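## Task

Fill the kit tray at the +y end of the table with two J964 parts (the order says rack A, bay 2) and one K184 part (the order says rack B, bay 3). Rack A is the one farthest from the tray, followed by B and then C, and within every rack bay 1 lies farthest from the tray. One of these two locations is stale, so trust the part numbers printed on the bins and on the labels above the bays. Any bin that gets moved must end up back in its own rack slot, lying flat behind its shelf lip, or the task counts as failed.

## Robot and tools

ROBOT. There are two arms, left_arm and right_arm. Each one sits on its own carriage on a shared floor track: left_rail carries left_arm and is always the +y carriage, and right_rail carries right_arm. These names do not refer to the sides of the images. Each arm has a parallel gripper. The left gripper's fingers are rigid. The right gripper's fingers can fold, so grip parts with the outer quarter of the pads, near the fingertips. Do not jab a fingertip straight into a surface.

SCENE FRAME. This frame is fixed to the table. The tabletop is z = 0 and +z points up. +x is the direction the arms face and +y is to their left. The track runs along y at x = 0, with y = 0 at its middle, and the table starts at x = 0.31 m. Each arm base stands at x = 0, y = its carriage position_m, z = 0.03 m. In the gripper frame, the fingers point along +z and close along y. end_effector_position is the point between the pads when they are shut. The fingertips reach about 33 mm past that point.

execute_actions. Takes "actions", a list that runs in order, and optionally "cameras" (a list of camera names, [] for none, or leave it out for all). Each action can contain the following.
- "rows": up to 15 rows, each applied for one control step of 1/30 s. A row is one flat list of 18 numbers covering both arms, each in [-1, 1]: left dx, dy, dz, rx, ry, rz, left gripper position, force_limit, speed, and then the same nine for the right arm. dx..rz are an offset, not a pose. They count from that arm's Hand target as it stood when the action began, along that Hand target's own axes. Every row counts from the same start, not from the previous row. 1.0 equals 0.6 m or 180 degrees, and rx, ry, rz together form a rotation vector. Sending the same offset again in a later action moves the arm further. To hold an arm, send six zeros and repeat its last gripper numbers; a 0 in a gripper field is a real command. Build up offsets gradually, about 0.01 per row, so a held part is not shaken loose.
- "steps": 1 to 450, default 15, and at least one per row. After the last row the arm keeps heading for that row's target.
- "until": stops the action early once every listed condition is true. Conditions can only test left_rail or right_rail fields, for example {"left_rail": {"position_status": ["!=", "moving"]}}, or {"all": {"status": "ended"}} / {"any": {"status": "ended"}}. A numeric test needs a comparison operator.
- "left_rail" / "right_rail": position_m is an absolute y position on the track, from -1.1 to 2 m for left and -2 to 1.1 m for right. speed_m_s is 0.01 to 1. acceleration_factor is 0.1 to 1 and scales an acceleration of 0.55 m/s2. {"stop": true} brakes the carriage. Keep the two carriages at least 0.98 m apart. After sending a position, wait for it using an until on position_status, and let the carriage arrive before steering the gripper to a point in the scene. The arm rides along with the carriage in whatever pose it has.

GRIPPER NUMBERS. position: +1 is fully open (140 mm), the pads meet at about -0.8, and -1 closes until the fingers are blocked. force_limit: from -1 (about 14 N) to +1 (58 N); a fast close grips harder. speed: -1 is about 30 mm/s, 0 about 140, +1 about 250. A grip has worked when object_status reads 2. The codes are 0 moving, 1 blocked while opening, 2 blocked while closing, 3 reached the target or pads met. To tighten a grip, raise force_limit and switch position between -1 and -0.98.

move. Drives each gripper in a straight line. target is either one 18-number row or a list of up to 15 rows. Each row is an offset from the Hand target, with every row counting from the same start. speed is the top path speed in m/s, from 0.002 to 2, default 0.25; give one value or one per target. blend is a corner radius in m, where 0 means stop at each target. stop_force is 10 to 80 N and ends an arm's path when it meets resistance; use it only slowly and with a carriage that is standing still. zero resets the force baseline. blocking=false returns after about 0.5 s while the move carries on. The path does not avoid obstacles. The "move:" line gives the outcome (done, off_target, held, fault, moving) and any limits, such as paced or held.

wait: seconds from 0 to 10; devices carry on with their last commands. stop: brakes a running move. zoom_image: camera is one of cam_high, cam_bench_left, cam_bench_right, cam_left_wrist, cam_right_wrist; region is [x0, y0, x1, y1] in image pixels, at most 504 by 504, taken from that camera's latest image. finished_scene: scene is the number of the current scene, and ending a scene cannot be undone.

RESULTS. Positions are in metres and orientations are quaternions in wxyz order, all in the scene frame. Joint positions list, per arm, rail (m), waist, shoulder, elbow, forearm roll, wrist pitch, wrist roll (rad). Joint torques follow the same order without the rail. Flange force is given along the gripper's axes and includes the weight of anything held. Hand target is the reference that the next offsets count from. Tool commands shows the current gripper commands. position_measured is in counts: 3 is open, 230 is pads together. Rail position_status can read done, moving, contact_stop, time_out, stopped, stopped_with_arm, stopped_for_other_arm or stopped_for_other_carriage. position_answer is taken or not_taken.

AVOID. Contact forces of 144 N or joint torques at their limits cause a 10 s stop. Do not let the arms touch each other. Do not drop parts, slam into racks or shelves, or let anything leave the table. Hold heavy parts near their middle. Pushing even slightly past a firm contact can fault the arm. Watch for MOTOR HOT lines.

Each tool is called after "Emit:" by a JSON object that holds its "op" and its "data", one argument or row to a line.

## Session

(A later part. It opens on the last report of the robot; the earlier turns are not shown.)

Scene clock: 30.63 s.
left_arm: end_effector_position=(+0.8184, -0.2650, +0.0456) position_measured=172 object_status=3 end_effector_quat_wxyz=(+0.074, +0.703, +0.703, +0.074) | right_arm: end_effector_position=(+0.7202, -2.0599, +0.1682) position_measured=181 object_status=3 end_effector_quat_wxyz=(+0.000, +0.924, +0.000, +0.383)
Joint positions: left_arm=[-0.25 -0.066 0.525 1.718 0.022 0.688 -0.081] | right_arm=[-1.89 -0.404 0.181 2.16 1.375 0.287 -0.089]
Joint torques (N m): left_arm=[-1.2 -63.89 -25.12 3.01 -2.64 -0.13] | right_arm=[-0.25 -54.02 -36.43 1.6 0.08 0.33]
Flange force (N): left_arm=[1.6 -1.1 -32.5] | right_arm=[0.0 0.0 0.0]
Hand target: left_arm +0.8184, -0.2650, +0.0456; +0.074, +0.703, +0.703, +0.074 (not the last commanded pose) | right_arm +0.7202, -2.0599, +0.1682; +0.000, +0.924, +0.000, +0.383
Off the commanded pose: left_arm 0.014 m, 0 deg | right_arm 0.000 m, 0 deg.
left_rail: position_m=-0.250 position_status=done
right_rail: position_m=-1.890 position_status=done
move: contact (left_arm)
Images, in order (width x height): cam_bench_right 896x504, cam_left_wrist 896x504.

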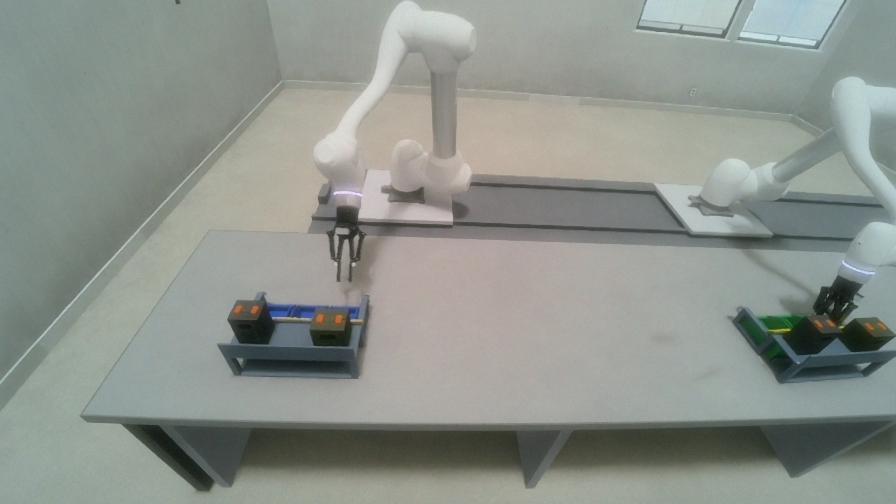

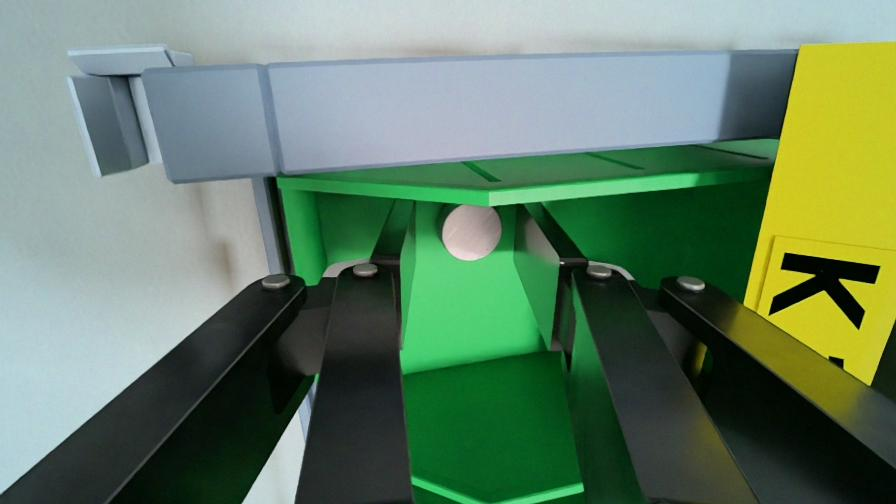

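Emit:
{"op": "move", "data": {
  "target": [0,0,-0.002,0,0,0,-0.34,0,0,0,0,0,0,0,0,-0.41,0,0],
  "cameras": [],
  "speed": 0.05
}}

Emit:
{"op": "execute_actions", "data": {
  "actions": [
    {"rows":[[0,0,0,0,0,0,-1,-0.3,-1,0,0,0,0,0,0,-0.41,0,0]],"steps":60}
  ],
  "cameras": ["cam_left_wrist"]
}}

Scene clock: 31.70 s.
left_arm: end_effector_position=(+0.8181, -0.2650, +0.0467) position_measured=172 object_status=3 end_effector_quat_wxyz=(+0.074, +0.703, +0.703, +0.074) | right_arm: end_effector_position=(+0.7202, -2.0599, +0.1682) position_measured=181 object_status=3 end_effector_quat_wxyz=(+0.000, +0.924, +0.000, +0.383)
Joint positions: left_arm=[-0.25 -0.066 0.524 1.718 0.022 0.69 -0.081] | right_arm=[-1.89 -0.404 0.181 2.16 1.375 0.287 -0.089]
Joint torques (N m): left_arm=[-1.02 -81.44 -31.15 2.9 -0.83 -0.14] | right_arm=[0.44 -54.52 -36.45 1.53 0.1 0.39]
Flange force (N): left_arm=[1.1 1.3 -7.0] | right_arm=[0.0 0.0 0.0]
Hand target: left_arm +0.8181, -0.2650, +0.0468; +0.074, +0.703, +0.703, +0.074 | right_arm +0.7202, -2.0599, +0.1682; +0.000, +0.924, +0.000, +0.383
Off the commanded pose: left_arm 0.000 m, 0 deg | right_arm 0.000 m, 0 deg.
left_rail: position_m=-0.250 position_status=done
right_rail: position_m=-1.890 position_status=done
move: done
No camera images: "cameras" was empty.

Scene clock: 33.90 s.
left_arm: end_effector_position=(+0.8181, -0.2650, +0.0468) position_measured=195 object_status=2 end_effector_quat_wxyz=(+0.074, +0.703, +0.703, +0.074) | right_arm: end_effector_position=(+0.7202, -2.0599, +0.1682) position_measured=181 object_status=3 end_effector_quat_wxyz=(+0.000, +0.924, +0.000, +0.383)
Joint positions: left_arm=[-0.25 -0.066 0.524 1.718 0.022 0.69 -0.081] | right_arm=[-1.89 -0.404 0.181 2.16 1.375 0.287 -0.089]
Joint torques (N m): left_arm=[-1.24 -79.84 -30.47 2.9 -0.96 -0.15] | right_arm=[-0.21 -54.81 -36.59 1.51 0.12 0.27]
Flange force (N): left_arm=[1.7 1.4 -9.6] | right_arm=[0.0 0.0 0.0]
Hand target: left_arm +0.8181, -0.2650, +0.0468; +0.074, +0.703, +0.703, +0.074 | right_arm +0.7202, -2.0599, +0.1682; +0.000, +0.924, +0.000, +0.383
Off the commanded pose: left_arm 0.000 m, 0 deg | right_arm 0.000 m, 0 deg.
left_rail: position_m=-0.250 position_status=done
right_rail: position_m=-1.890 position_status=done
Images, in order (width x height): cam_left_wrist 896x504.

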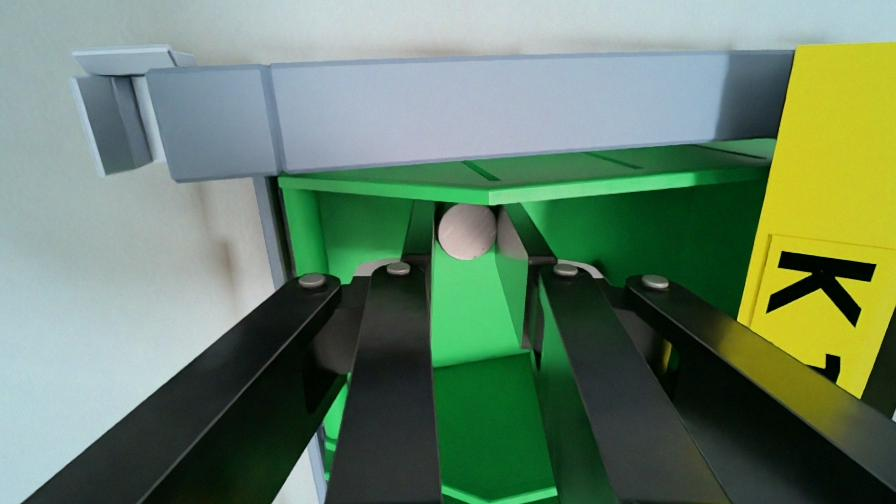

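Emit:
{"op": "move", "data": {
  "target": [0,0,-0.3,0,0,0,-1,-0.3,-1,0,0,0,0,0,0,-0.41,0,0],
  "cameras": ["cam_left_wrist","cam_right_wrist","cam_bench_right"],
  "speed": 0.12
}}

Scene clock: 35.93 s.
left_arm: end_effector_position=(+0.7805, -0.2650, +0.2229) position_measured=195 object_status=2 end_effector_quat_wxyz=(+0.074, +0.703, +0.703, +0.074) | right_arm: end_effector_position=(+0.7202, -2.0599, +0.1682) position_measured=181 object_status=3 end_effector_quat_wxyz=(+0.000, +0.924, +0.000, +0.383)
Joint positions: left_arm=[-0.25 -0.07 0.324 1.656 0.018 0.952 -0.078] | right_arm=[-1.89 -0.404 0.181 2.16 1.375 0.287 -0.089]
Joint torques (N m): left_arm=[-1.56 -69.23 -36.98 3.47 -0.87 -0.13] | right_arm=[0.31 -54.88 -36.53 1.59 0.2 0.3]
Flange force (N): left_arm=[2.3 1.2 -6.0] | right_arm=[0.0 0.0 0.0]
Hand target: left_arm +0.7805, -0.2650, +0.2228; +0.074, +0.703, +0.703, +0.074 | right_arm +0.7202, -2.0599, +0.1682; +0.000, +0.924, +0.000, +0.383
Off the commanded pose: left_arm 0.000 m, 0 deg | right_arm 0.000 m, 0 deg.
left_rail: position_m=-0.250 position_status=done
right_rail: position_m=-1.890 position_status=done
move: done
Images, in order (width x height): cam_bench_right 896x504, cam_left_wrist 896x504, cam_right_wrist 896x504.

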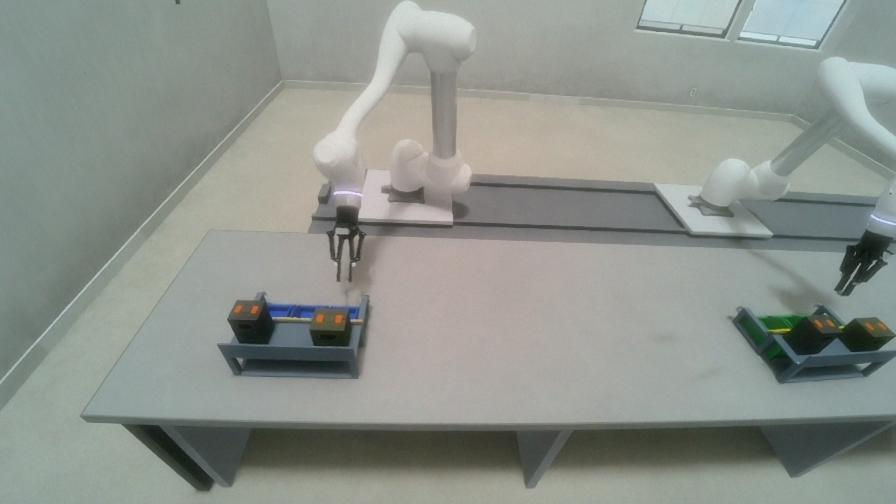

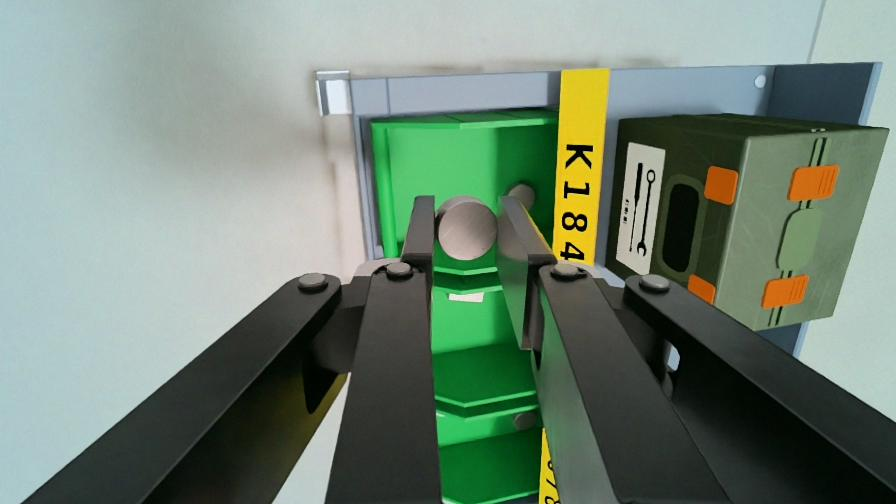

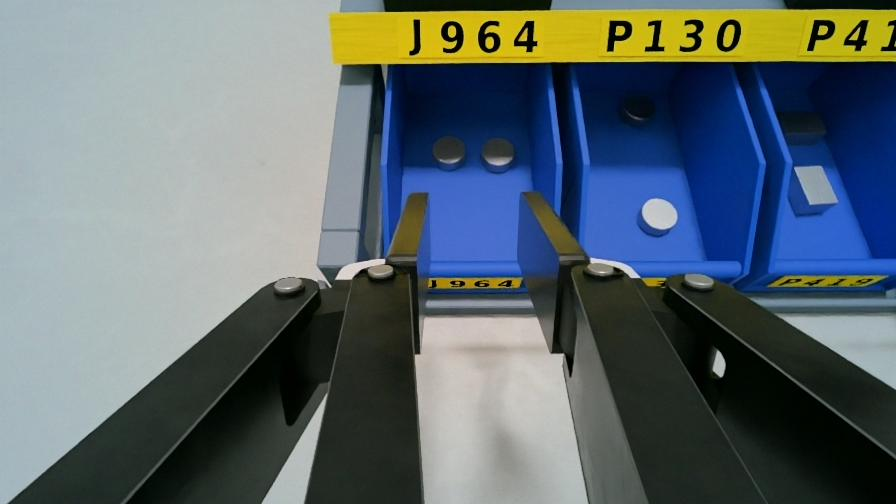

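Emit:
{"op": "move", "data": {
  "target": [0,-0.175,-0.22,0.0667,0,0,-1,-0.3,-1,0,0,0,0,0.028,0,-1,-1,0],
  "cameras": []
}}

Emit:
{"op": "execute_actions", "data": {
  "actions": [
    {"left_rail":{"position_m":1.95,"acceleration_factor":0.6},"steps":2}
  ],
  "cameras": []
}}

Emit:
{"op": "move", "data": {
  "target": [0,0,0,0,0,0,-1,-0.3,-1,0,0,0,0,0,-0.5,-1,-1,0],
  "cameras": ["cam_right_wrist","cam_left_wrist"]
}}

Scene clock: 38.67 s.
left_arm: end_effector_position=(+0.6503, -0.2650, +0.3300) position_measured=195 object_status=2 end_effector_quat_wxyz=(+0.000, +0.707, +0.707, +0.000) | right_arm: end_effector_position=(+0.7202, -2.0600, +0.1682) position_measured=233 object_status=3 end_effector_quat_wxyz=(+0.000, +0.906, +0.000, +0.423)
Joint positions: left_arm=[-0.25 -0.076 0.171 1.636 0 1.333 -0.076] | right_arm=[-1.89 -0.42 0.185 2.209 1.813 0.327 -0.534]
Joint torques (N m): left_arm=[-1.25 -55.87 -38.59 3.72 -0.26 -0.11] | right_arm=[-0.06 -53.46 -35.1 0.25 1.06 0.35]
Flange force (N): left_arm=[2.1 0.1 -5.4] | right_arm=[0.0 0.0 0.0]
Hand target: left_arm +0.6502, -0.2650, +0.3299; +0.000, +0.707, +0.707, +0.000 | right_arm +0.7202, -2.0599, +0.1682; +0.000, +0.906, +0.000, +0.423
Off the commanded pose: left_arm 0.000 m, 0 deg | right_arm 0.000 m, 0 deg.
left_rail: position_m=-0.250 position_status=done
right_rail: position_m=-1.890 position_status=done
move: done
No camera images: "cameras" was empty.

Scene clock: 41.73 s.
left_arm: end_effector_position=(+0.6502, +1.1982, +0.3299) position_measured=195 object_status=2 end_effector_quat_wxyz=(+0.000, +0.707, +0.707, +0.000) end_effector_velocity=(-0.001, +0.699, -0.001) end_effector_angular_velocity=(+0.001, +0.001, -0.001) | right_arm: end_effector_position=(+0.7202, -2.0599, +0.1682) position_measured=233 object_status=3 end_effector_quat_wxyz=(+0.000, +0.906, +0.000, +0.423)
Joint positions: left_arm=[1.213 -0.076 0.171 1.636 0 1.333 -0.076] | right_arm=[-1.89 -0.42 0.185 2.209 1.813 0.327 -0.534]
Joint velocities: left_arm=[0.698 0 0 0.002 0.001 0 0.001] | right_arm=[within noise]
Joint torques (N m): left_arm=[-3.35 -55.4 -38.51 3.61 -0.25 -0.13] | right_arm=[-0.09 -53.79 -35.06 0.32 0.97 0.37]
Flange force (N): left_arm=[5.4 -0.5 -5.8] | right_arm=[0.0 0.0 0.0]
Hand target: left_arm +0.6502, +1.1982, +0.3299; +0.000, +0.707, +0.707, +0.000 | right_arm +0.7202, -2.0599, +0.1682; +0.000, +0.906, +0.000, +0.423
Tool commands: left_gripper/position=-1.0 left_gripper/force_limit=-0.3 left_gripper/speed=-1.0 right_gripper/position=-1.0 right_gripper/force_limit=-1.0 right_gripper/speed=+0.0
Off the commanded pose: left_arm 0.000 m, 0 deg | right_arm 0.000 m, 0 deg.
left_rail: position_m=1.213 position_m_goal=1.950 position_status=moving position_answer=taken
right_rail: position_m=-1.890 position_status=done
not at rest: the robot was still moving 3 seconds after this call's last action.
No camera images: "cameras" was empty.

Scene clock: 45.33 s.
left_arm: end_effector_position=(+0.6502, +1.9350, +0.3299) position_measured=195 object_status=2 end_effector_quat_wxyz=(+0.000, +0.707, +0.707, +0.000) | right_arm: end_effector_position=(+0.7202, -2.0600, +0.1683) position_measured=233 object_status=3 end_effector_quat_wxyz=(+0.299, +0.641, +0.641, +0.299)
Joint positions: left_arm=[1.95 -0.076 0.171 1.636 0 1.333 -0.076] | right_arm=[-1.89 -0.42 0.185 2.209 1.813 0.327 -2.105]
Joint torques (N m): left_arm=[-1.19 -56.01 -38.62 3.67 -0.26 -0.11] | right_arm=[0.21 -52.27 -35.02 0.25 1.01 0.4]
Flange force (N): left_arm=[2.1 -0.1 -5.8] | right_arm=[0.0 0.0 0.0]
Hand target: left_arm +0.6502, +1.9350, +0.3299; +0.000, +0.707, +0.707, +0.000 | right_arm +0.7202, -2.0599, +0.1682; +0.299, +0.641, +0.641, +0.299
Off the commanded pose: left_arm 0.000 m, 0 deg | right_arm 0.000 m, 0 deg.
left_rail: position_m=1.950 position_status=done
right_rail: position_m=-1.890 position_status=done
move: done
Images, in order (width x height): cam_left_wrist 896x504, cam_right_wrist 896x504.

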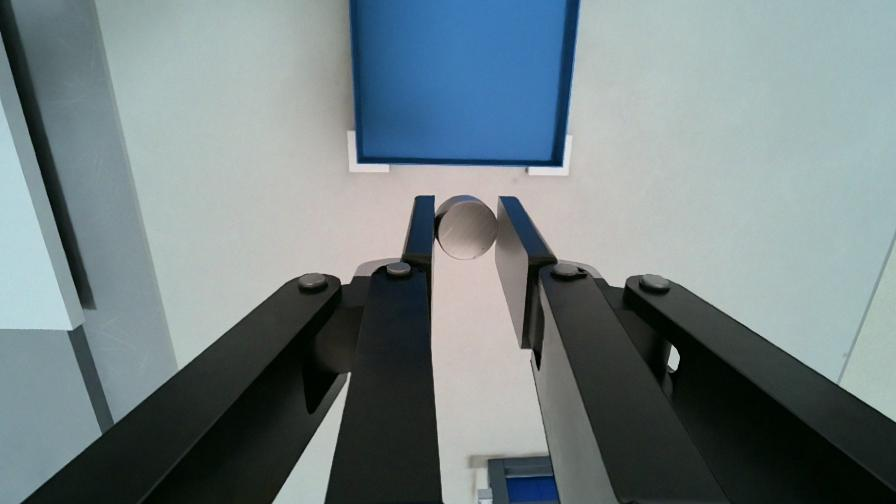

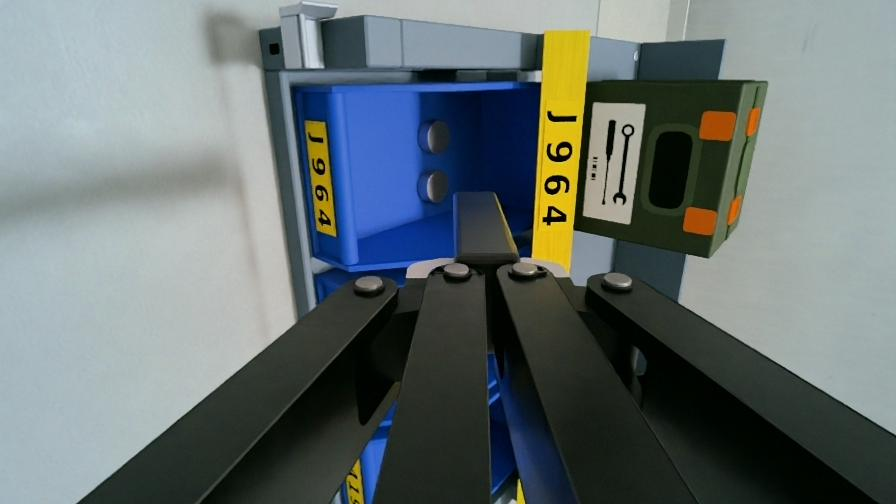

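Emit:
{"op": "move", "data": {
  "target": [0,0,0,0,0,0,-1,-0.3,-1,0.0167,0,0.153,0,0,0,-1,-1,0],
  "cameras": ["cam_right_wrist","cam_bench_right"],
  "speed": 0.1
}}

Scene clock: 47.27 s.
left_arm: end_effector_position=(+0.6502, +1.9350, +0.3299) position_measured=195 object_status=2 end_effector_quat_wxyz=(+0.000, +0.707, +0.707, +0.000) | right_arm: end_effector_position=(+0.7906, -2.0499, +0.1093) position_measured=233 object_status=3 end_effector_quat_wxyz=(+0.299, +0.641, +0.641, +0.299)
Joint positions: left_arm=[1.95 -0.076 0.171 1.636 0 1.333 -0.076] | right_arm=[-1.89 -0.352 0.354 2.127 2.153 0.322 -2.409]
Joint torques (N m): left_arm=[-1.22 -55.87 -38.48 3.68 -0.24 -0.14] | right_arm=[-0.47 -67.26 -32 -0.69 1.56 0.35]
Flange force (N): left_arm=[2.1 -0.1 -5.8] | right_arm=[0.0 0.0 0.0]
Hand target: left_arm +0.6502, +1.9350, +0.3299; +0.000, +0.707, +0.707, +0.000 | right_arm +0.7906, -2.0499, +0.1092; +0.299, +0.641, +0.641, +0.299
Off the commanded pose: left_arm 0.000 m, 0 deg | right_arm 0.000 m, 0 deg.
left_rail: position_m=1.950 position_status=done
right_rail: position_m=-1.890 position_status=done
move: done
Images, in order (width x height): cam_bench_right 896x504, cam_right_wrist 896x504.

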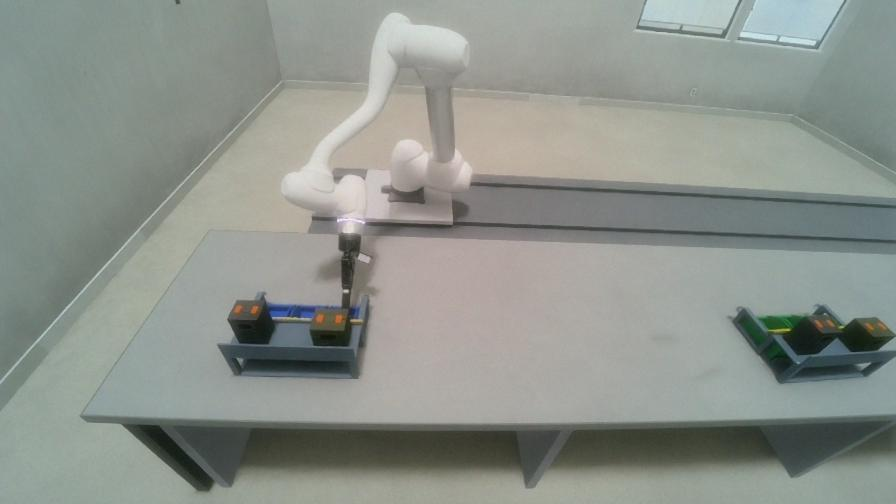

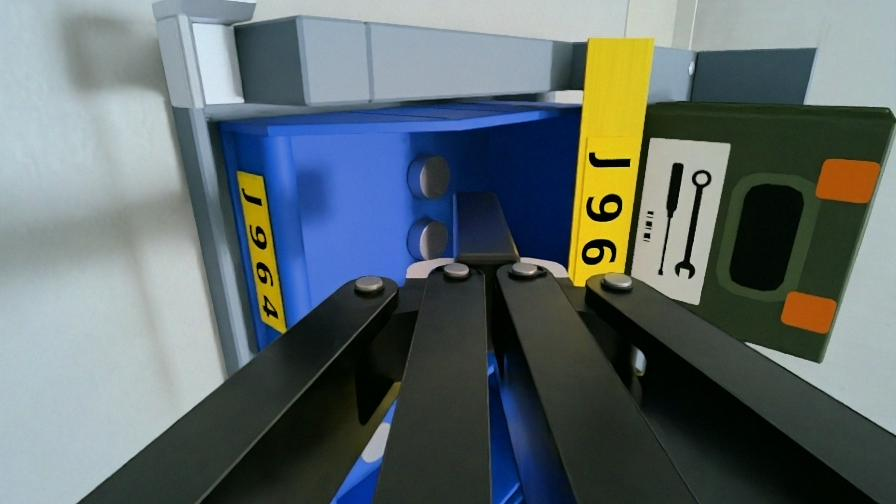

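Emit:
{"op": "move", "data": {
  "target": [0,0,0,0,0,0,-1,-0.3,-1,0,0,0.1833,0,0,0,-1,-1,0],
  "cameras": ["cam_right_wrist","cam_bench_right"],
  "speed": 0.03,
  "stop_force": 12
}}

stop_force needs force readings from the last 0.2 s for each arm that does not count as still, and right_arm is near a pose where its force cannot be read; nothing of the call was run. To get an arm's reading back, lift its gripper well clear, drive its carriage to where the arm reaches the place with its wrist bent and without stretching out, come back over the place and send the move again.
Scene clock: 47.73 s.
left_arm: end_effector_position=(+0.6502, +1.9350, +0.3299) position_measured=195 object_status=2 end_effector_quat_wxyz=(+0.000, +0.707, +0.707, +0.000) | right_arm: end_effector_position=(+0.7906, -2.0499, +0.1093) position_measured=233 object_status=3 end_effector_quat_wxyz=(+0.299, +0.641, +0.641, +0.299)
Joint positions: left_arm=[1.95 -0.076 0.171 1.636 0 1.333 -0.076] | right_arm=[-1.89 -0.352 0.354 2.127 2.153 0.322 -2.409]
Joint torques (N m): left_arm=[-1.2 -56.03 -38.65 3.67 -0.29 -0.14] | right_arm=[0.03 -67.68 -32.01 -0.62 1.6 0.44]
Flange force (N): left_arm=[2.2 0.0 -5.6] | right_arm=[0.0 0.0 0.0]
Hand target: left_arm +0.6502, +1.9350, +0.3299; +0.000, +0.707, +0.707, +0.000 | right_arm +0.7906, -2.0499, +0.1092; +0.299, +0.641, +0.641, +0.299
Tool commands: left_gripper/position=-1.0 left_gripper/force_limit=-0.3 left_gripper/speed=-1.0 right_gripper/position=-1.0 right_gripper/force_limit=-1.0 right_gripper/speed=+0.0
Off the commanded pose: left_arm 0.000 m, 0 deg | right_arm 0.000 m, 0 deg.
left_rail: position_m=1.950 position_status=done
right_rail: position_m=-1.890 position_status=done

Emit:
{"op": "move", "data": {
  "target": [0,0,0,0,0,0,-1,-0.3,-1,0,0,0.158,0,0,0,-1,-1,0],
  "cameras": ["cam_right_wrist","cam_bench_right"],
  "speed": 0.06
}}

Scene clock: 49.90 s.
left_arm: end_effector_position=(+0.6502, +1.9350, +0.3299) position_measured=195 object_status=2 end_effector_quat_wxyz=(+0.000, +0.707, +0.707, +0.000) | right_arm: end_effector_position=(+0.8632, -2.0499, +0.0484) position_measured=233 object_status=3 end_effector_quat_wxyz=(+0.299, +0.641, +0.641, +0.299)
Joint positions: left_arm=[1.95 -0.076 0.171 1.636 0 1.333 -0.076] | right_arm=[-1.89 -0.312 0.52 2.012 2.347 0.336 -2.58]
Joint torques (N m): left_arm=[-1.01 -55.9 -38.47 3.67 -0.28 -0.14] | right_arm=[0.15 -80.85 -29.94 -1.01 1.74 0.41]
Flange force (N): left_arm=[1.8 0.0 -6.0] | right_arm=[0.0 0.0 0.0]
Hand target: left_arm +0.6502, +1.9350, +0.3299; +0.000, +0.707, +0.707, +0.000 | right_arm +0.8632, -2.0499, +0.0484; +0.299, +0.641, +0.641, +0.299
Off the commanded pose: left_arm 0.000 m, 0 deg | right_arm 0.000 m, 0 deg.
left_rail: position_m=1.950 position_status=done
right_rail: position_m=-1.890 position_status=done
move: done
Images, in order (width x height): cam_bench_right 896x504, cam_right_wrist 896x504.

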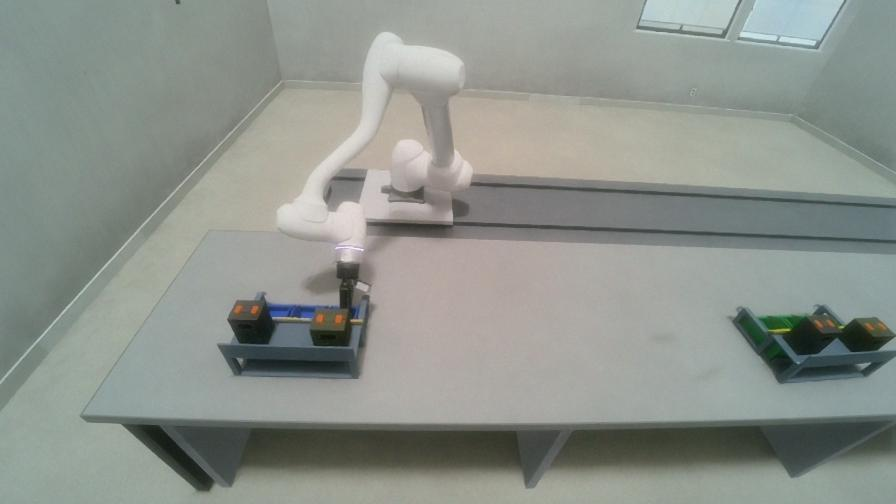

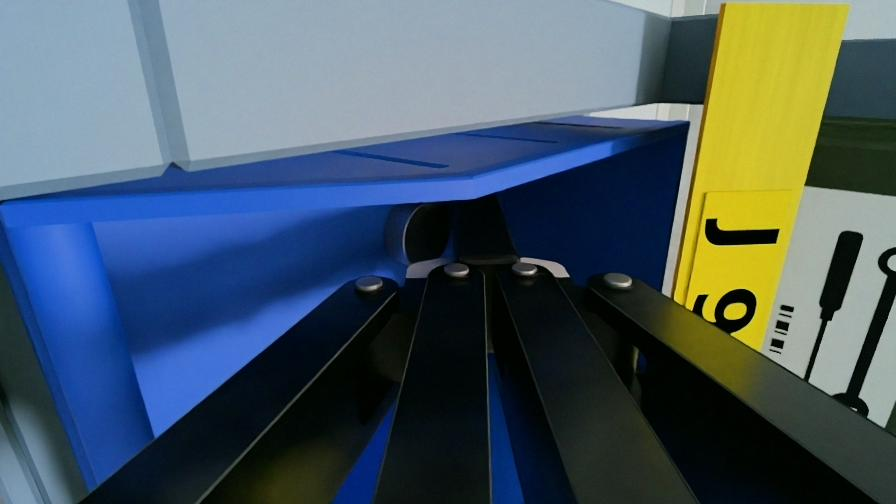

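Emit:
{"op": "move", "data": {
  "target": [0,0,0,0,0,0,-1,-0.3,-1,0,0,0.0167,0,0,0,-1,-1,0],
  "cameras": [],
  "speed": 0.03
}}

Emit:
{"op": "move", "data": {
  "target": [0,0,0,0,0,0,-1,-0.3,-1,0,-0.0347,-0.0567,0.194,0,0,-1,-1,0],
  "cameras": ["cam_right_wrist"],
  "speed": 0.04
}}

Scene clock: 51.40 s.
left_arm: end_effector_position=(+0.6502, +1.9350, +0.3299) position_measured=195 object_status=2 end_effector_quat_wxyz=(+0.000, +0.707, +0.707, +0.000) | right_arm: end_effector_position=(+0.8709, -2.0499, +0.0419) position_measured=233 object_status=3 end_effector_quat_wxyz=(+0.299, +0.641, +0.641, +0.299)
Joint positions: left_arm=[1.95 -0.076 0.171 1.636 0 1.333 -0.076] | right_arm=[-1.89 -0.308 0.537 1.999 2.362 0.337 -2.592]
Joint torques (N m): left_arm=[-1.27 -55.88 -38.46 3.69 -0.28 -0.15] | right_arm=[-0.02 -82.7 -29.67 -0.97 1.74 0.37]
Flange force (N): left_arm=[2.1 0.4 -6.1] | right_arm=[-0.1 -3.3 1.0]
Hand target: left_arm +0.6502, +1.9350, +0.3299; +0.000, +0.707, +0.707, +0.000 | right_arm +0.8709, -2.0499, +0.0419; +0.299, +0.641, +0.641, +0.299
Off the commanded pose: left_arm 0.000 m, 0 deg | right_arm 0.000 m, 0 deg.
left_rail: position_m=1.950 position_status=done
right_rail: position_m=-1.890 position_status=done
move: done
No camera images: "cameras" was empty.

Scene clock: 59.30 s.
left_arm: end_effector_position=(+0.6502, +1.9350, +0.3299) position_measured=195 object_status=2 end_effector_quat_wxyz=(+0.000, +0.707, +0.707, +0.000) | right_arm: end_effector_position=(+0.8314, -2.0499, +0.0478) position_measured=233 object_status=3 end_effector_quat_wxyz=(+0.093, +0.701, +0.701, +0.093)
Joint positions: left_arm=[1.95 -0.076 0.171 1.636 0 1.333 -0.076] | right_arm=[-1.89 -0.257 0.543 1.691 0.109 0.654 -0.335]
Joint torques (N m): left_arm=[-1.01 -55.9 -38.53 3.71 -0.28 -0.1] | right_arm=[0.2 -89.09 -35.46 4.02 -0.71 0.4]
Flange force (N): left_arm=[1.7 -0.3 -6.0] | right_arm=[-0.5 -1.9 2.6]
Hand target: left_arm +0.6502, +1.9350, +0.3299; +0.000, +0.707, +0.707, +0.000 | right_arm +0.8314, -2.0499, +0.0478; +0.093, +0.701, +0.701, +0.093
Off the commanded pose: left_arm 0.000 m, 0 deg | right_arm 0.000 m, 0 deg.
left_rail: position_m=1.950 position_status=done
right_rail: position_m=-1.890 position_status=done
move: done
Images, in order (width x height): cam_right_wrist 896x504.

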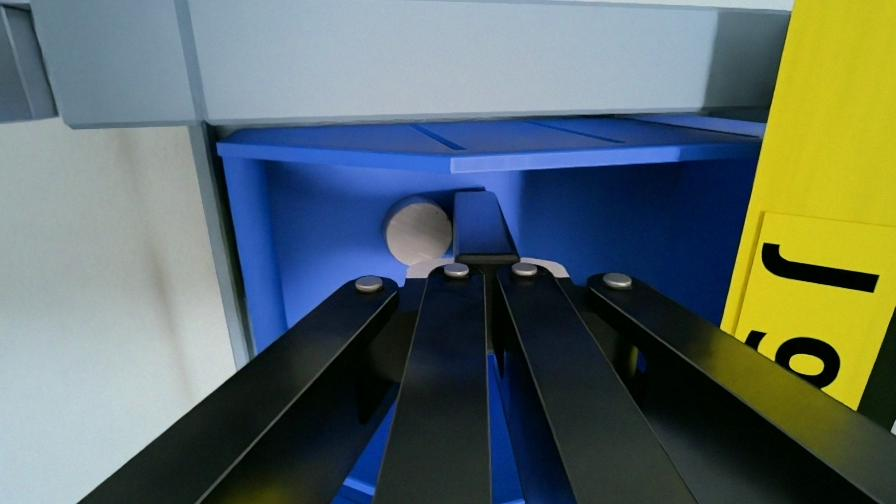

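Emit:
{"op": "move", "data": {
  "target": [
    [0,0,0,0,0,0,-1,-0.3,-1,0,0,-0.05,0,0,0,-1,-1,0],
    [0,0,0,0,0,0,-1,-0.3,-1,0,-0.034,-0.059,0,0,0,-0.31,-1,0]
  ],
  "cameras": ["cam_right_wrist"],
  "speed": 0.06
}}

Scene clock: 61.70 s.
left_arm: end_effector_position=(+0.6502, +1.9350, +0.3299) position_measured=195 object_status=2 end_effector_quat_wxyz=(+0.000, +0.707, +0.707, +0.000) | right_arm: end_effector_position=(+0.8025, -2.0499, +0.0767) position_measured=168 object_status=0 end_effector_quat_wxyz=(+0.093, +0.701, +0.701, +0.093)
Joint positions: left_arm=[1.95 -0.076 0.171 1.636 0 1.333 -0.076] | right_arm=[-1.89 -0.267 0.478 1.736 0.11 0.676 -0.344]
Joint torques (N m): left_arm=[-1.19 -55.84 -38.56 3.69 -0.26 -0.16] | right_arm=[0.64 -83.18 -35.92 4.1 -0.7 0.44]
Flange force (N): left_arm=[2.1 0.0 -5.7] | right_arm=[-1.2 -2.5 1.9]
Hand target: left_arm +0.6502, +1.9350, +0.3299; +0.000, +0.707, +0.707, +0.000 | right_arm +0.8025, -2.0499, +0.0767; +0.093, +0.701, +0.701, +0.093
Off the commanded pose: left_arm 0.000 m, 0 deg | right_arm 0.000 m, 0 deg.
left_rail: position_m=1.950 position_status=done
right_rail: position_m=-1.890 position_status=done
move: done
Images, in order (width x height): cam_right_wrist 896x504.

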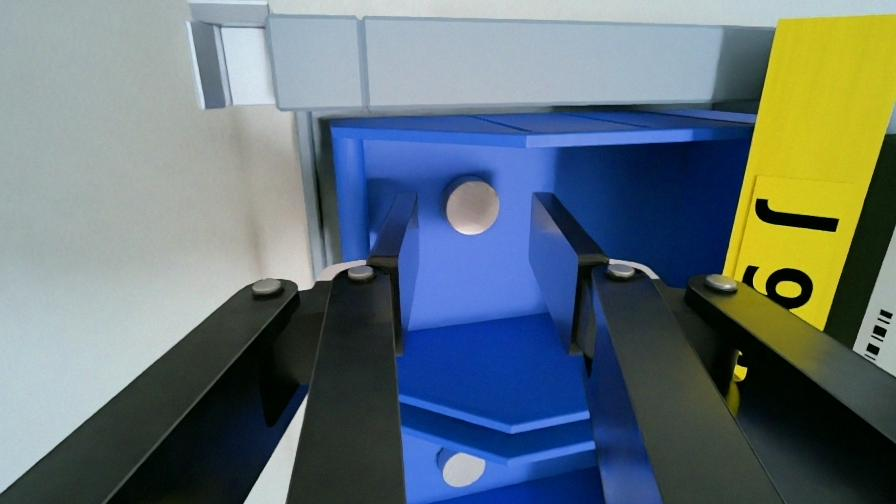

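Emit:
{"op": "move", "data": {
  "target": [0,0,0,0,0,0,-1,-0.3,-1,0,0,0.055,0,0,0,-0.31,-1,0],
  "cameras": ["cam_right_wrist"],
  "speed": 0.02,
  "stop_force": 10
}}

Scene clock: 64.33 s.
left_arm: end_effector_position=(+0.6502, +1.9350, +0.3299) position_measured=195 object_status=2 end_effector_quat_wxyz=(+0.000, +0.707, +0.707, +0.000) | right_arm: end_effector_position=(+0.8111, -2.0499, +0.0448) position_measured=168 object_status=3 end_effector_quat_wxyz=(+0.093, +0.701, +0.701, +0.093)
Joint positions: left_arm=[1.95 -0.076 0.171 1.636 0 1.333 -0.076] | right_arm=[-1.89 -0.264 0.521 1.736 0.115 0.632 -0.348]
Joint torques (N m): left_arm=[-0.95 -55.61 -38.45 3.69 -0.27 -0.14] | right_arm=[0.15 -83.69 -34.43 3.89 -1.07 0.41]
Flange force (N): left_arm=[1.9 -0.6 -6.2] | right_arm=[0.3 -3.1 -1.6]
Hand target: left_arm +0.6502, +1.9350, +0.3299; +0.000, +0.707, +0.707, +0.000 | right_arm +0.8111, -2.0499, +0.0448; +0.093, +0.701, +0.701, +0.093
Off the commanded pose: left_arm 0.000 m, 0 deg | right_arm 0.000 m, 0 deg.
left_rail: position_m=1.950 position_status=done
right_rail: position_m=-1.890 position_status=done
move: done
Images, in order (width x height): cam_right_wrist 896x504.

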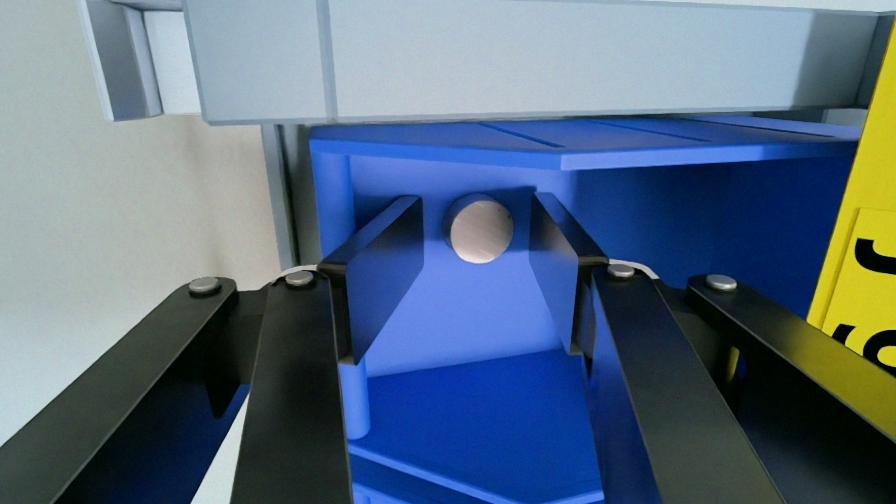

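Emit:
{"op": "move", "data": {
  "target": [0,0,0,0,0,0,-1,-0.3,-1,0,0,-0.006,0,0,0,-0.31,-1,0],
  "cameras": ["cam_right_wrist"],
  "speed": 0.05
}}

Scene clock: 65.20 s.
left_arm: end_effector_position=(+0.6502, +1.9350, +0.3299) position_measured=195 object_status=2 end_effector_quat_wxyz=(+0.000, +0.707, +0.707, +0.000) | right_arm: end_effector_position=(+0.8103, -2.0499, +0.0483) position_measured=168 object_status=3 end_effector_quat_wxyz=(+0.093, +0.701, +0.701, +0.093)
Joint positions: left_arm=[1.95 -0.076 0.171 1.636 0 1.333 -0.076] | right_arm=[-1.89 -0.264 0.516 1.736 0.115 0.637 -0.348]
Joint torques (N m): left_arm=[-1.03 -55.83 -38.45 3.72 -0.25 -0.16] | right_arm=[-0.3 -81.98 -32.15 3.69 0.1 0.31]
Flange force (N): left_arm=[1.9 0.1 -5.8] | right_arm=[0.3 -0.4 -1.9]
Hand target: left_arm +0.6502, +1.9350, +0.3299; +0.000, +0.707, +0.707, +0.000 | right_arm +0.8102, -2.0499, +0.0483; +0.093, +0.701, +0.701, +0.093
Off the commanded pose: left_arm 0.000 m, 0 deg | right_arm 0.000 m, 0 deg.
left_rail: position_m=1.950 position_status=done
right_rail: position_m=-1.890 position_status=done
move: done
Images, in order (width x height): cam_right_wrist 896x504.

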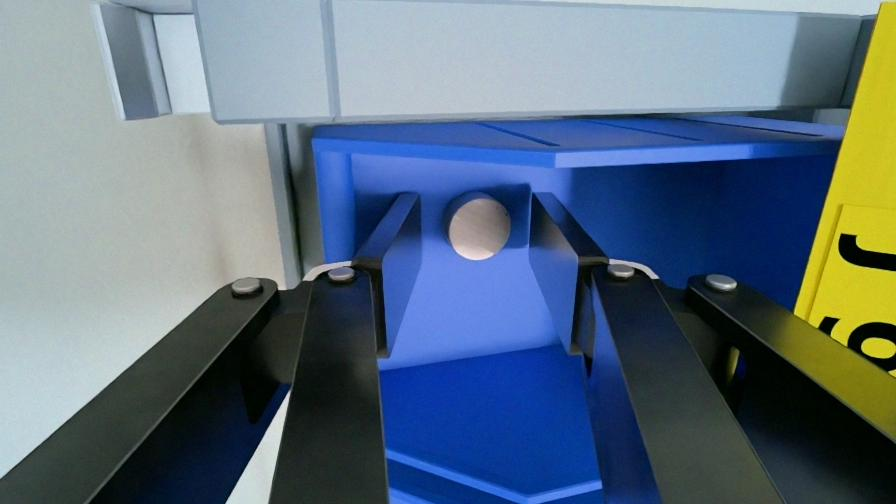

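Emit:
{"op": "move", "data": {
  "target": [0,0,0,0,0,0,-1,-0.3,-1,0,0,-0.0035,0,0,0,-0.31,-1,0],
  "cameras": ["cam_right_wrist"],
  "speed": 0.05
}}

Scene clock: 66.17 s.
left_arm: end_effector_position=(+0.6502, +1.9350, +0.3299) position_measured=195 object_status=2 end_effector_quat_wxyz=(+0.000, +0.707, +0.707, +0.000) | right_arm: end_effector_position=(+0.8096, -2.0499, +0.0503) position_measured=168 object_status=3 end_effector_quat_wxyz=(+0.093, +0.701, +0.701, +0.093)
Joint positions: left_arm=[1.95 -0.076 0.171 1.636 0 1.333 -0.076] | right_arm=[-1.89 -0.264 0.514 1.737 0.114 0.64 -0.347]
Joint torques (N m): left_arm=[-1.33 -55.95 -38.54 3.7 -0.28 -0.16] | right_arm=[0.06 -85.29 -35.23 3.91 -0.7 0.35]
Flange force (N): left_arm=[2.2 0.3 -5.7] | right_arm=[0.0 -2.9 1.7]
Hand target: left_arm +0.6502, +1.9350, +0.3299; +0.000, +0.707, +0.707, +0.000 | right_arm +0.8096, -2.0499, +0.0503; +0.093, +0.701, +0.701, +0.093
Off the commanded pose: left_arm 0.000 m, 0 deg | right_arm 0.000 m, 0 deg.
left_rail: position_m=1.950 position_status=done
right_rail: position_m=-1.890 position_status=done
move: done
Images, in order (width x height): cam_right_wrist 896x504.

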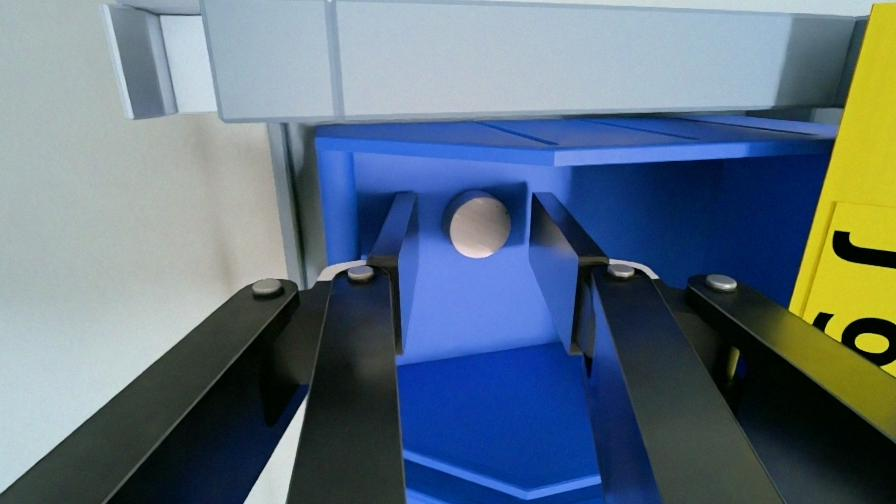

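Emit:
{"op": "execute_actions", "data": {
  "actions": [
    {"rows":[[0,0,0,0,0,0,-1,-0.3,-1,0,0,0,0,0,0,-1,-0.5,-1]],"steps":60}
  ],
  "cameras": ["cam_right_wrist"]
}}

Emit:
{"op": "move", "data": {
  "target": [0,0,0,0,0,0,-1,-0.3,-1,0,0,-0.2,0,0,0,-1,-0.5,-1],
  "cameras": ["cam_right_wrist"],
  "speed": 0.1
}}

Scene clock: 70.00 s.
left_arm: end_effector_position=(+0.6502, +1.9350, +0.3299) position_measured=195 object_status=2 end_effector_quat_wxyz=(+0.000, +0.707, +0.707, +0.000) | right_arm: end_effector_position=(+0.8096, -2.0499, +0.0503) position_measured=200 object_status=2 end_effector_quat_wxyz=(+0.093, +0.701, +0.701, +0.093)
Joint positions: left_arm=[1.95 -0.076 0.171 1.636 0 1.333 -0.076] | right_arm=[-1.89 -0.264 0.514 1.736 0.114 0.64 -0.347]
Joint torques (N m): left_arm=[-1.23 -56.07 -38.5 3.7 -0.26 -0.14] | right_arm=[1.68 -61.03 -23.33 3.95 -0.2 0.46]
Flange force (N): left_arm=[2.3 0.1 -5.8] | right_arm=[-0.9 -0.8 -29.6]
Hand target: left_arm +0.6502, +1.9350, +0.3299; +0.000, +0.707, +0.707, +0.000 | right_arm +0.8096, -2.0499, +0.0503; +0.093, +0.701, +0.701, +0.093
Off the commanded pose: left_arm 0.000 m, 0 deg | right_arm 0.000 m, 0 deg.
left_rail: position_m=1.950 position_status=done
right_rail: position_m=-1.890 position_status=done
Images, in order (width x height): cam_right_wrist 896x504.

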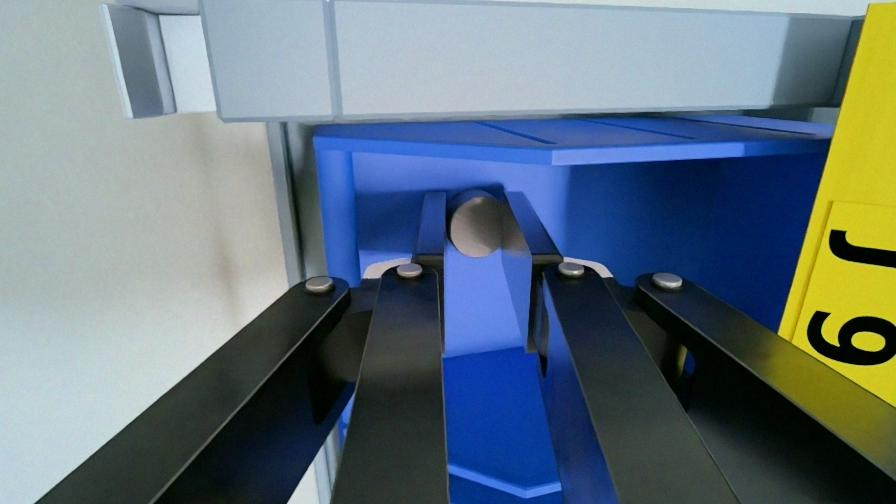

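Scene clock: 71.50 s.
left_arm: end_effector_position=(+0.6502, +1.9350, +0.3299) position_measured=195 object_status=2 end_effector_quat_wxyz=(+0.000, +0.707, +0.707, +0.000) | right_arm: end_effector_position=(+0.7784, -2.0499, +0.1663) position_measured=231 object_status=3 end_effector_quat_wxyz=(+0.093, +0.701, +0.701, +0.093)
Joint positions: left_arm=[1.95 -0.076 0.171 1.636 0 1.333 -0.076] | right_arm=[-1.89 -0.276 0.366 1.717 0.099 0.806 -0.335]
Joint torques (N m): left_arm=[-1.1 -55.76 -38.49 3.67 -0.27 -0.11] | right_arm=[0.35 -75.4 -38.99 4.44 -0.73 0.35]
Flange force (N): left_arm=[1.9 0.0 -6.0] | right_arm=[-0.1 -2.6 2.0]
Hand target: left_arm +0.6502, +1.9350, +0.3299; +0.000, +0.707, +0.707, +0.000 | right_arm +0.7783, -2.0499, +0.1662; +0.093, +0.701, +0.701, +0.093
Off the commanded pose: left_arm 0.000 m, 0 deg | right_arm 0.000 m, 0 deg.
left_rail: position_m=1.950 position_status=done
right_rail: position_m=-1.890 position_status=done
move: done
Images, in order (width x height): cam_right_wrist 896x504.

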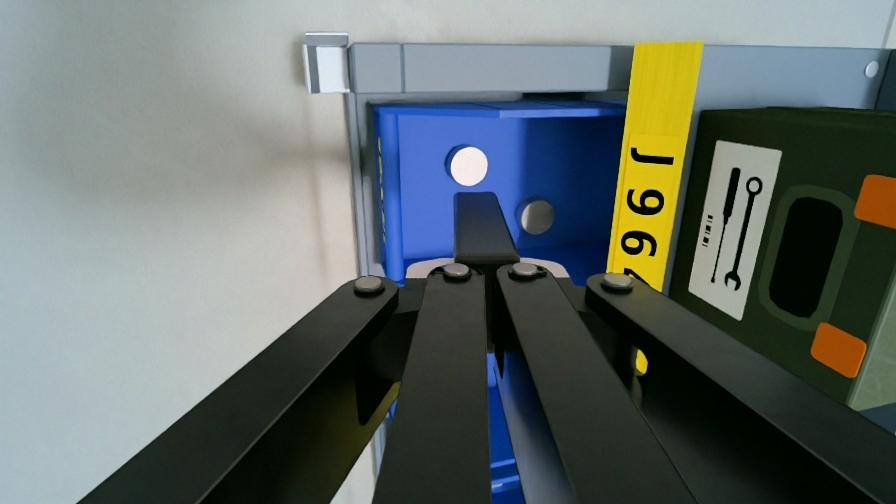

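Emit:
{"op": "move", "data": {
  "target": [0,0,0,0,0,0,-1,-0.3,-1,0.001,0.0197,0.151,0.05,0,0,-0.36,-0.5,0],
  "cameras": ["cam_right_wrist"],
  "speed": 0.1
}}

Emit:
{"op": "move", "data": {
  "target": [0,0,0,0,0,0,-1,-0.3,-1,0,0,0.055,0,0,0,-0.36,-0.5,0],
  "cameras": ["cam_right_wrist"],
  "speed": 0.03
}}

Scene clock: 73.60 s.
left_arm: end_effector_position=(+0.6502, +1.9350, +0.3299) position_measured=195 object_status=2 end_effector_quat_wxyz=(+0.000, +0.707, +0.707, +0.000) | right_arm: end_effector_position=(+0.8134, -2.0493, +0.0818) position_measured=174 object_status=3 end_effector_quat_wxyz=(+0.038, +0.706, +0.706, +0.038)
Joint positions: left_arm=[1.95 -0.076 0.171 1.636 0 1.333 -0.076] | right_arm=[-1.89 -0.245 0.546 1.592 0.033 0.901 -0.264]
Joint torques (N m): left_arm=[-1.28 -55.81 -38.55 3.68 -0.28 -0.15] | right_arm=[0.32 -90.14 -37.6 4.19 -0.29 0.44]
Flange force (N): left_arm=[2.3 -0.5 -6.0] | right_arm=[-0.3 -3.6 2.3]
Hand target: left_arm +0.6502, +1.9350, +0.3299; +0.000, +0.707, +0.707, +0.000 | right_arm +0.8134, -2.0493, +0.0818; +0.038, +0.706, +0.706, +0.038
Off the commanded pose: left_arm 0.000 m, 0 deg | right_arm 0.000 m, 0 deg.
left_rail: position_m=1.950 position_status=done
right_rail: position_m=-1.890 position_status=done
move: done
Images, in order (width x height): cam_right_wrist 896x504.

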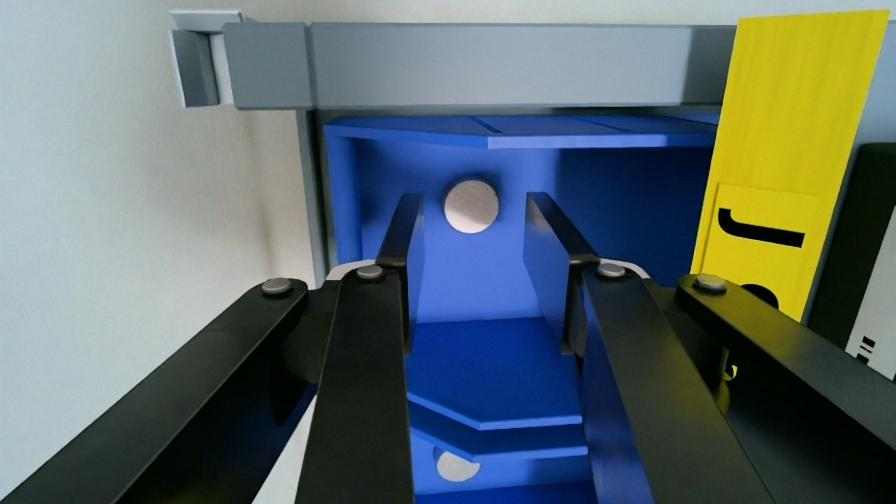

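Scene clock: 74.93 s.
left_arm: end_effector_position=(+0.6502, +1.9350, +0.3299) position_measured=195 object_status=2 end_effector_quat_wxyz=(+0.000, +0.707, +0.707, +0.000) | right_arm: end_effector_position=(+0.8169, -2.0493, +0.0489) position_measured=174 object_status=3 end_effector_quat_wxyz=(+0.038, +0.706, +0.706, +0.038)
Joint positions: left_arm=[1.95 -0.076 0.171 1.636 0 1.333 -0.076] | right_arm=[-1.89 -0.244 0.58 1.604 0.034 0.854 -0.265]
Joint torques (N m): left_arm=[-1.29 -56.16 -38.52 3.67 -0.24 -0.13] | right_arm=[0.06 -92.31 -36.27 4.09 -0.32 0.3]
Flange force (N): left_arm=[2.4 0.2 -5.9] | right_arm=[0.1 -2.5 2.2]
Hand target: left_arm +0.6502, +1.9350, +0.3299; +0.000, +0.707, +0.707, +0.000 | right_arm +0.8169, -2.0493, +0.0490; +0.038, +0.706, +0.706, +0.038
Off the commanded pose: left_arm 0.000 m, 0 deg | right_arm 0.000 m, 0 deg.
left_rail: position_m=1.950 position_status=done
right_rail: position_m=-1.890 position_status=done
move: done
Images, in order (width x height): cam_right_wrist 896x504.

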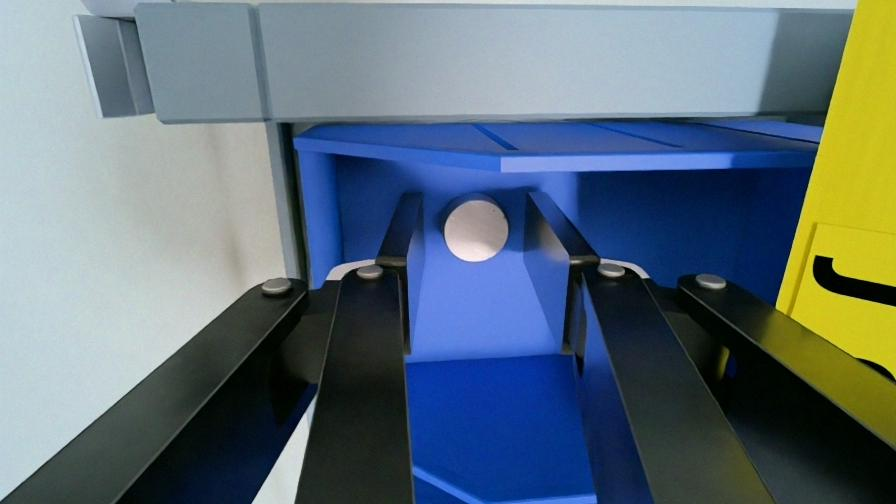

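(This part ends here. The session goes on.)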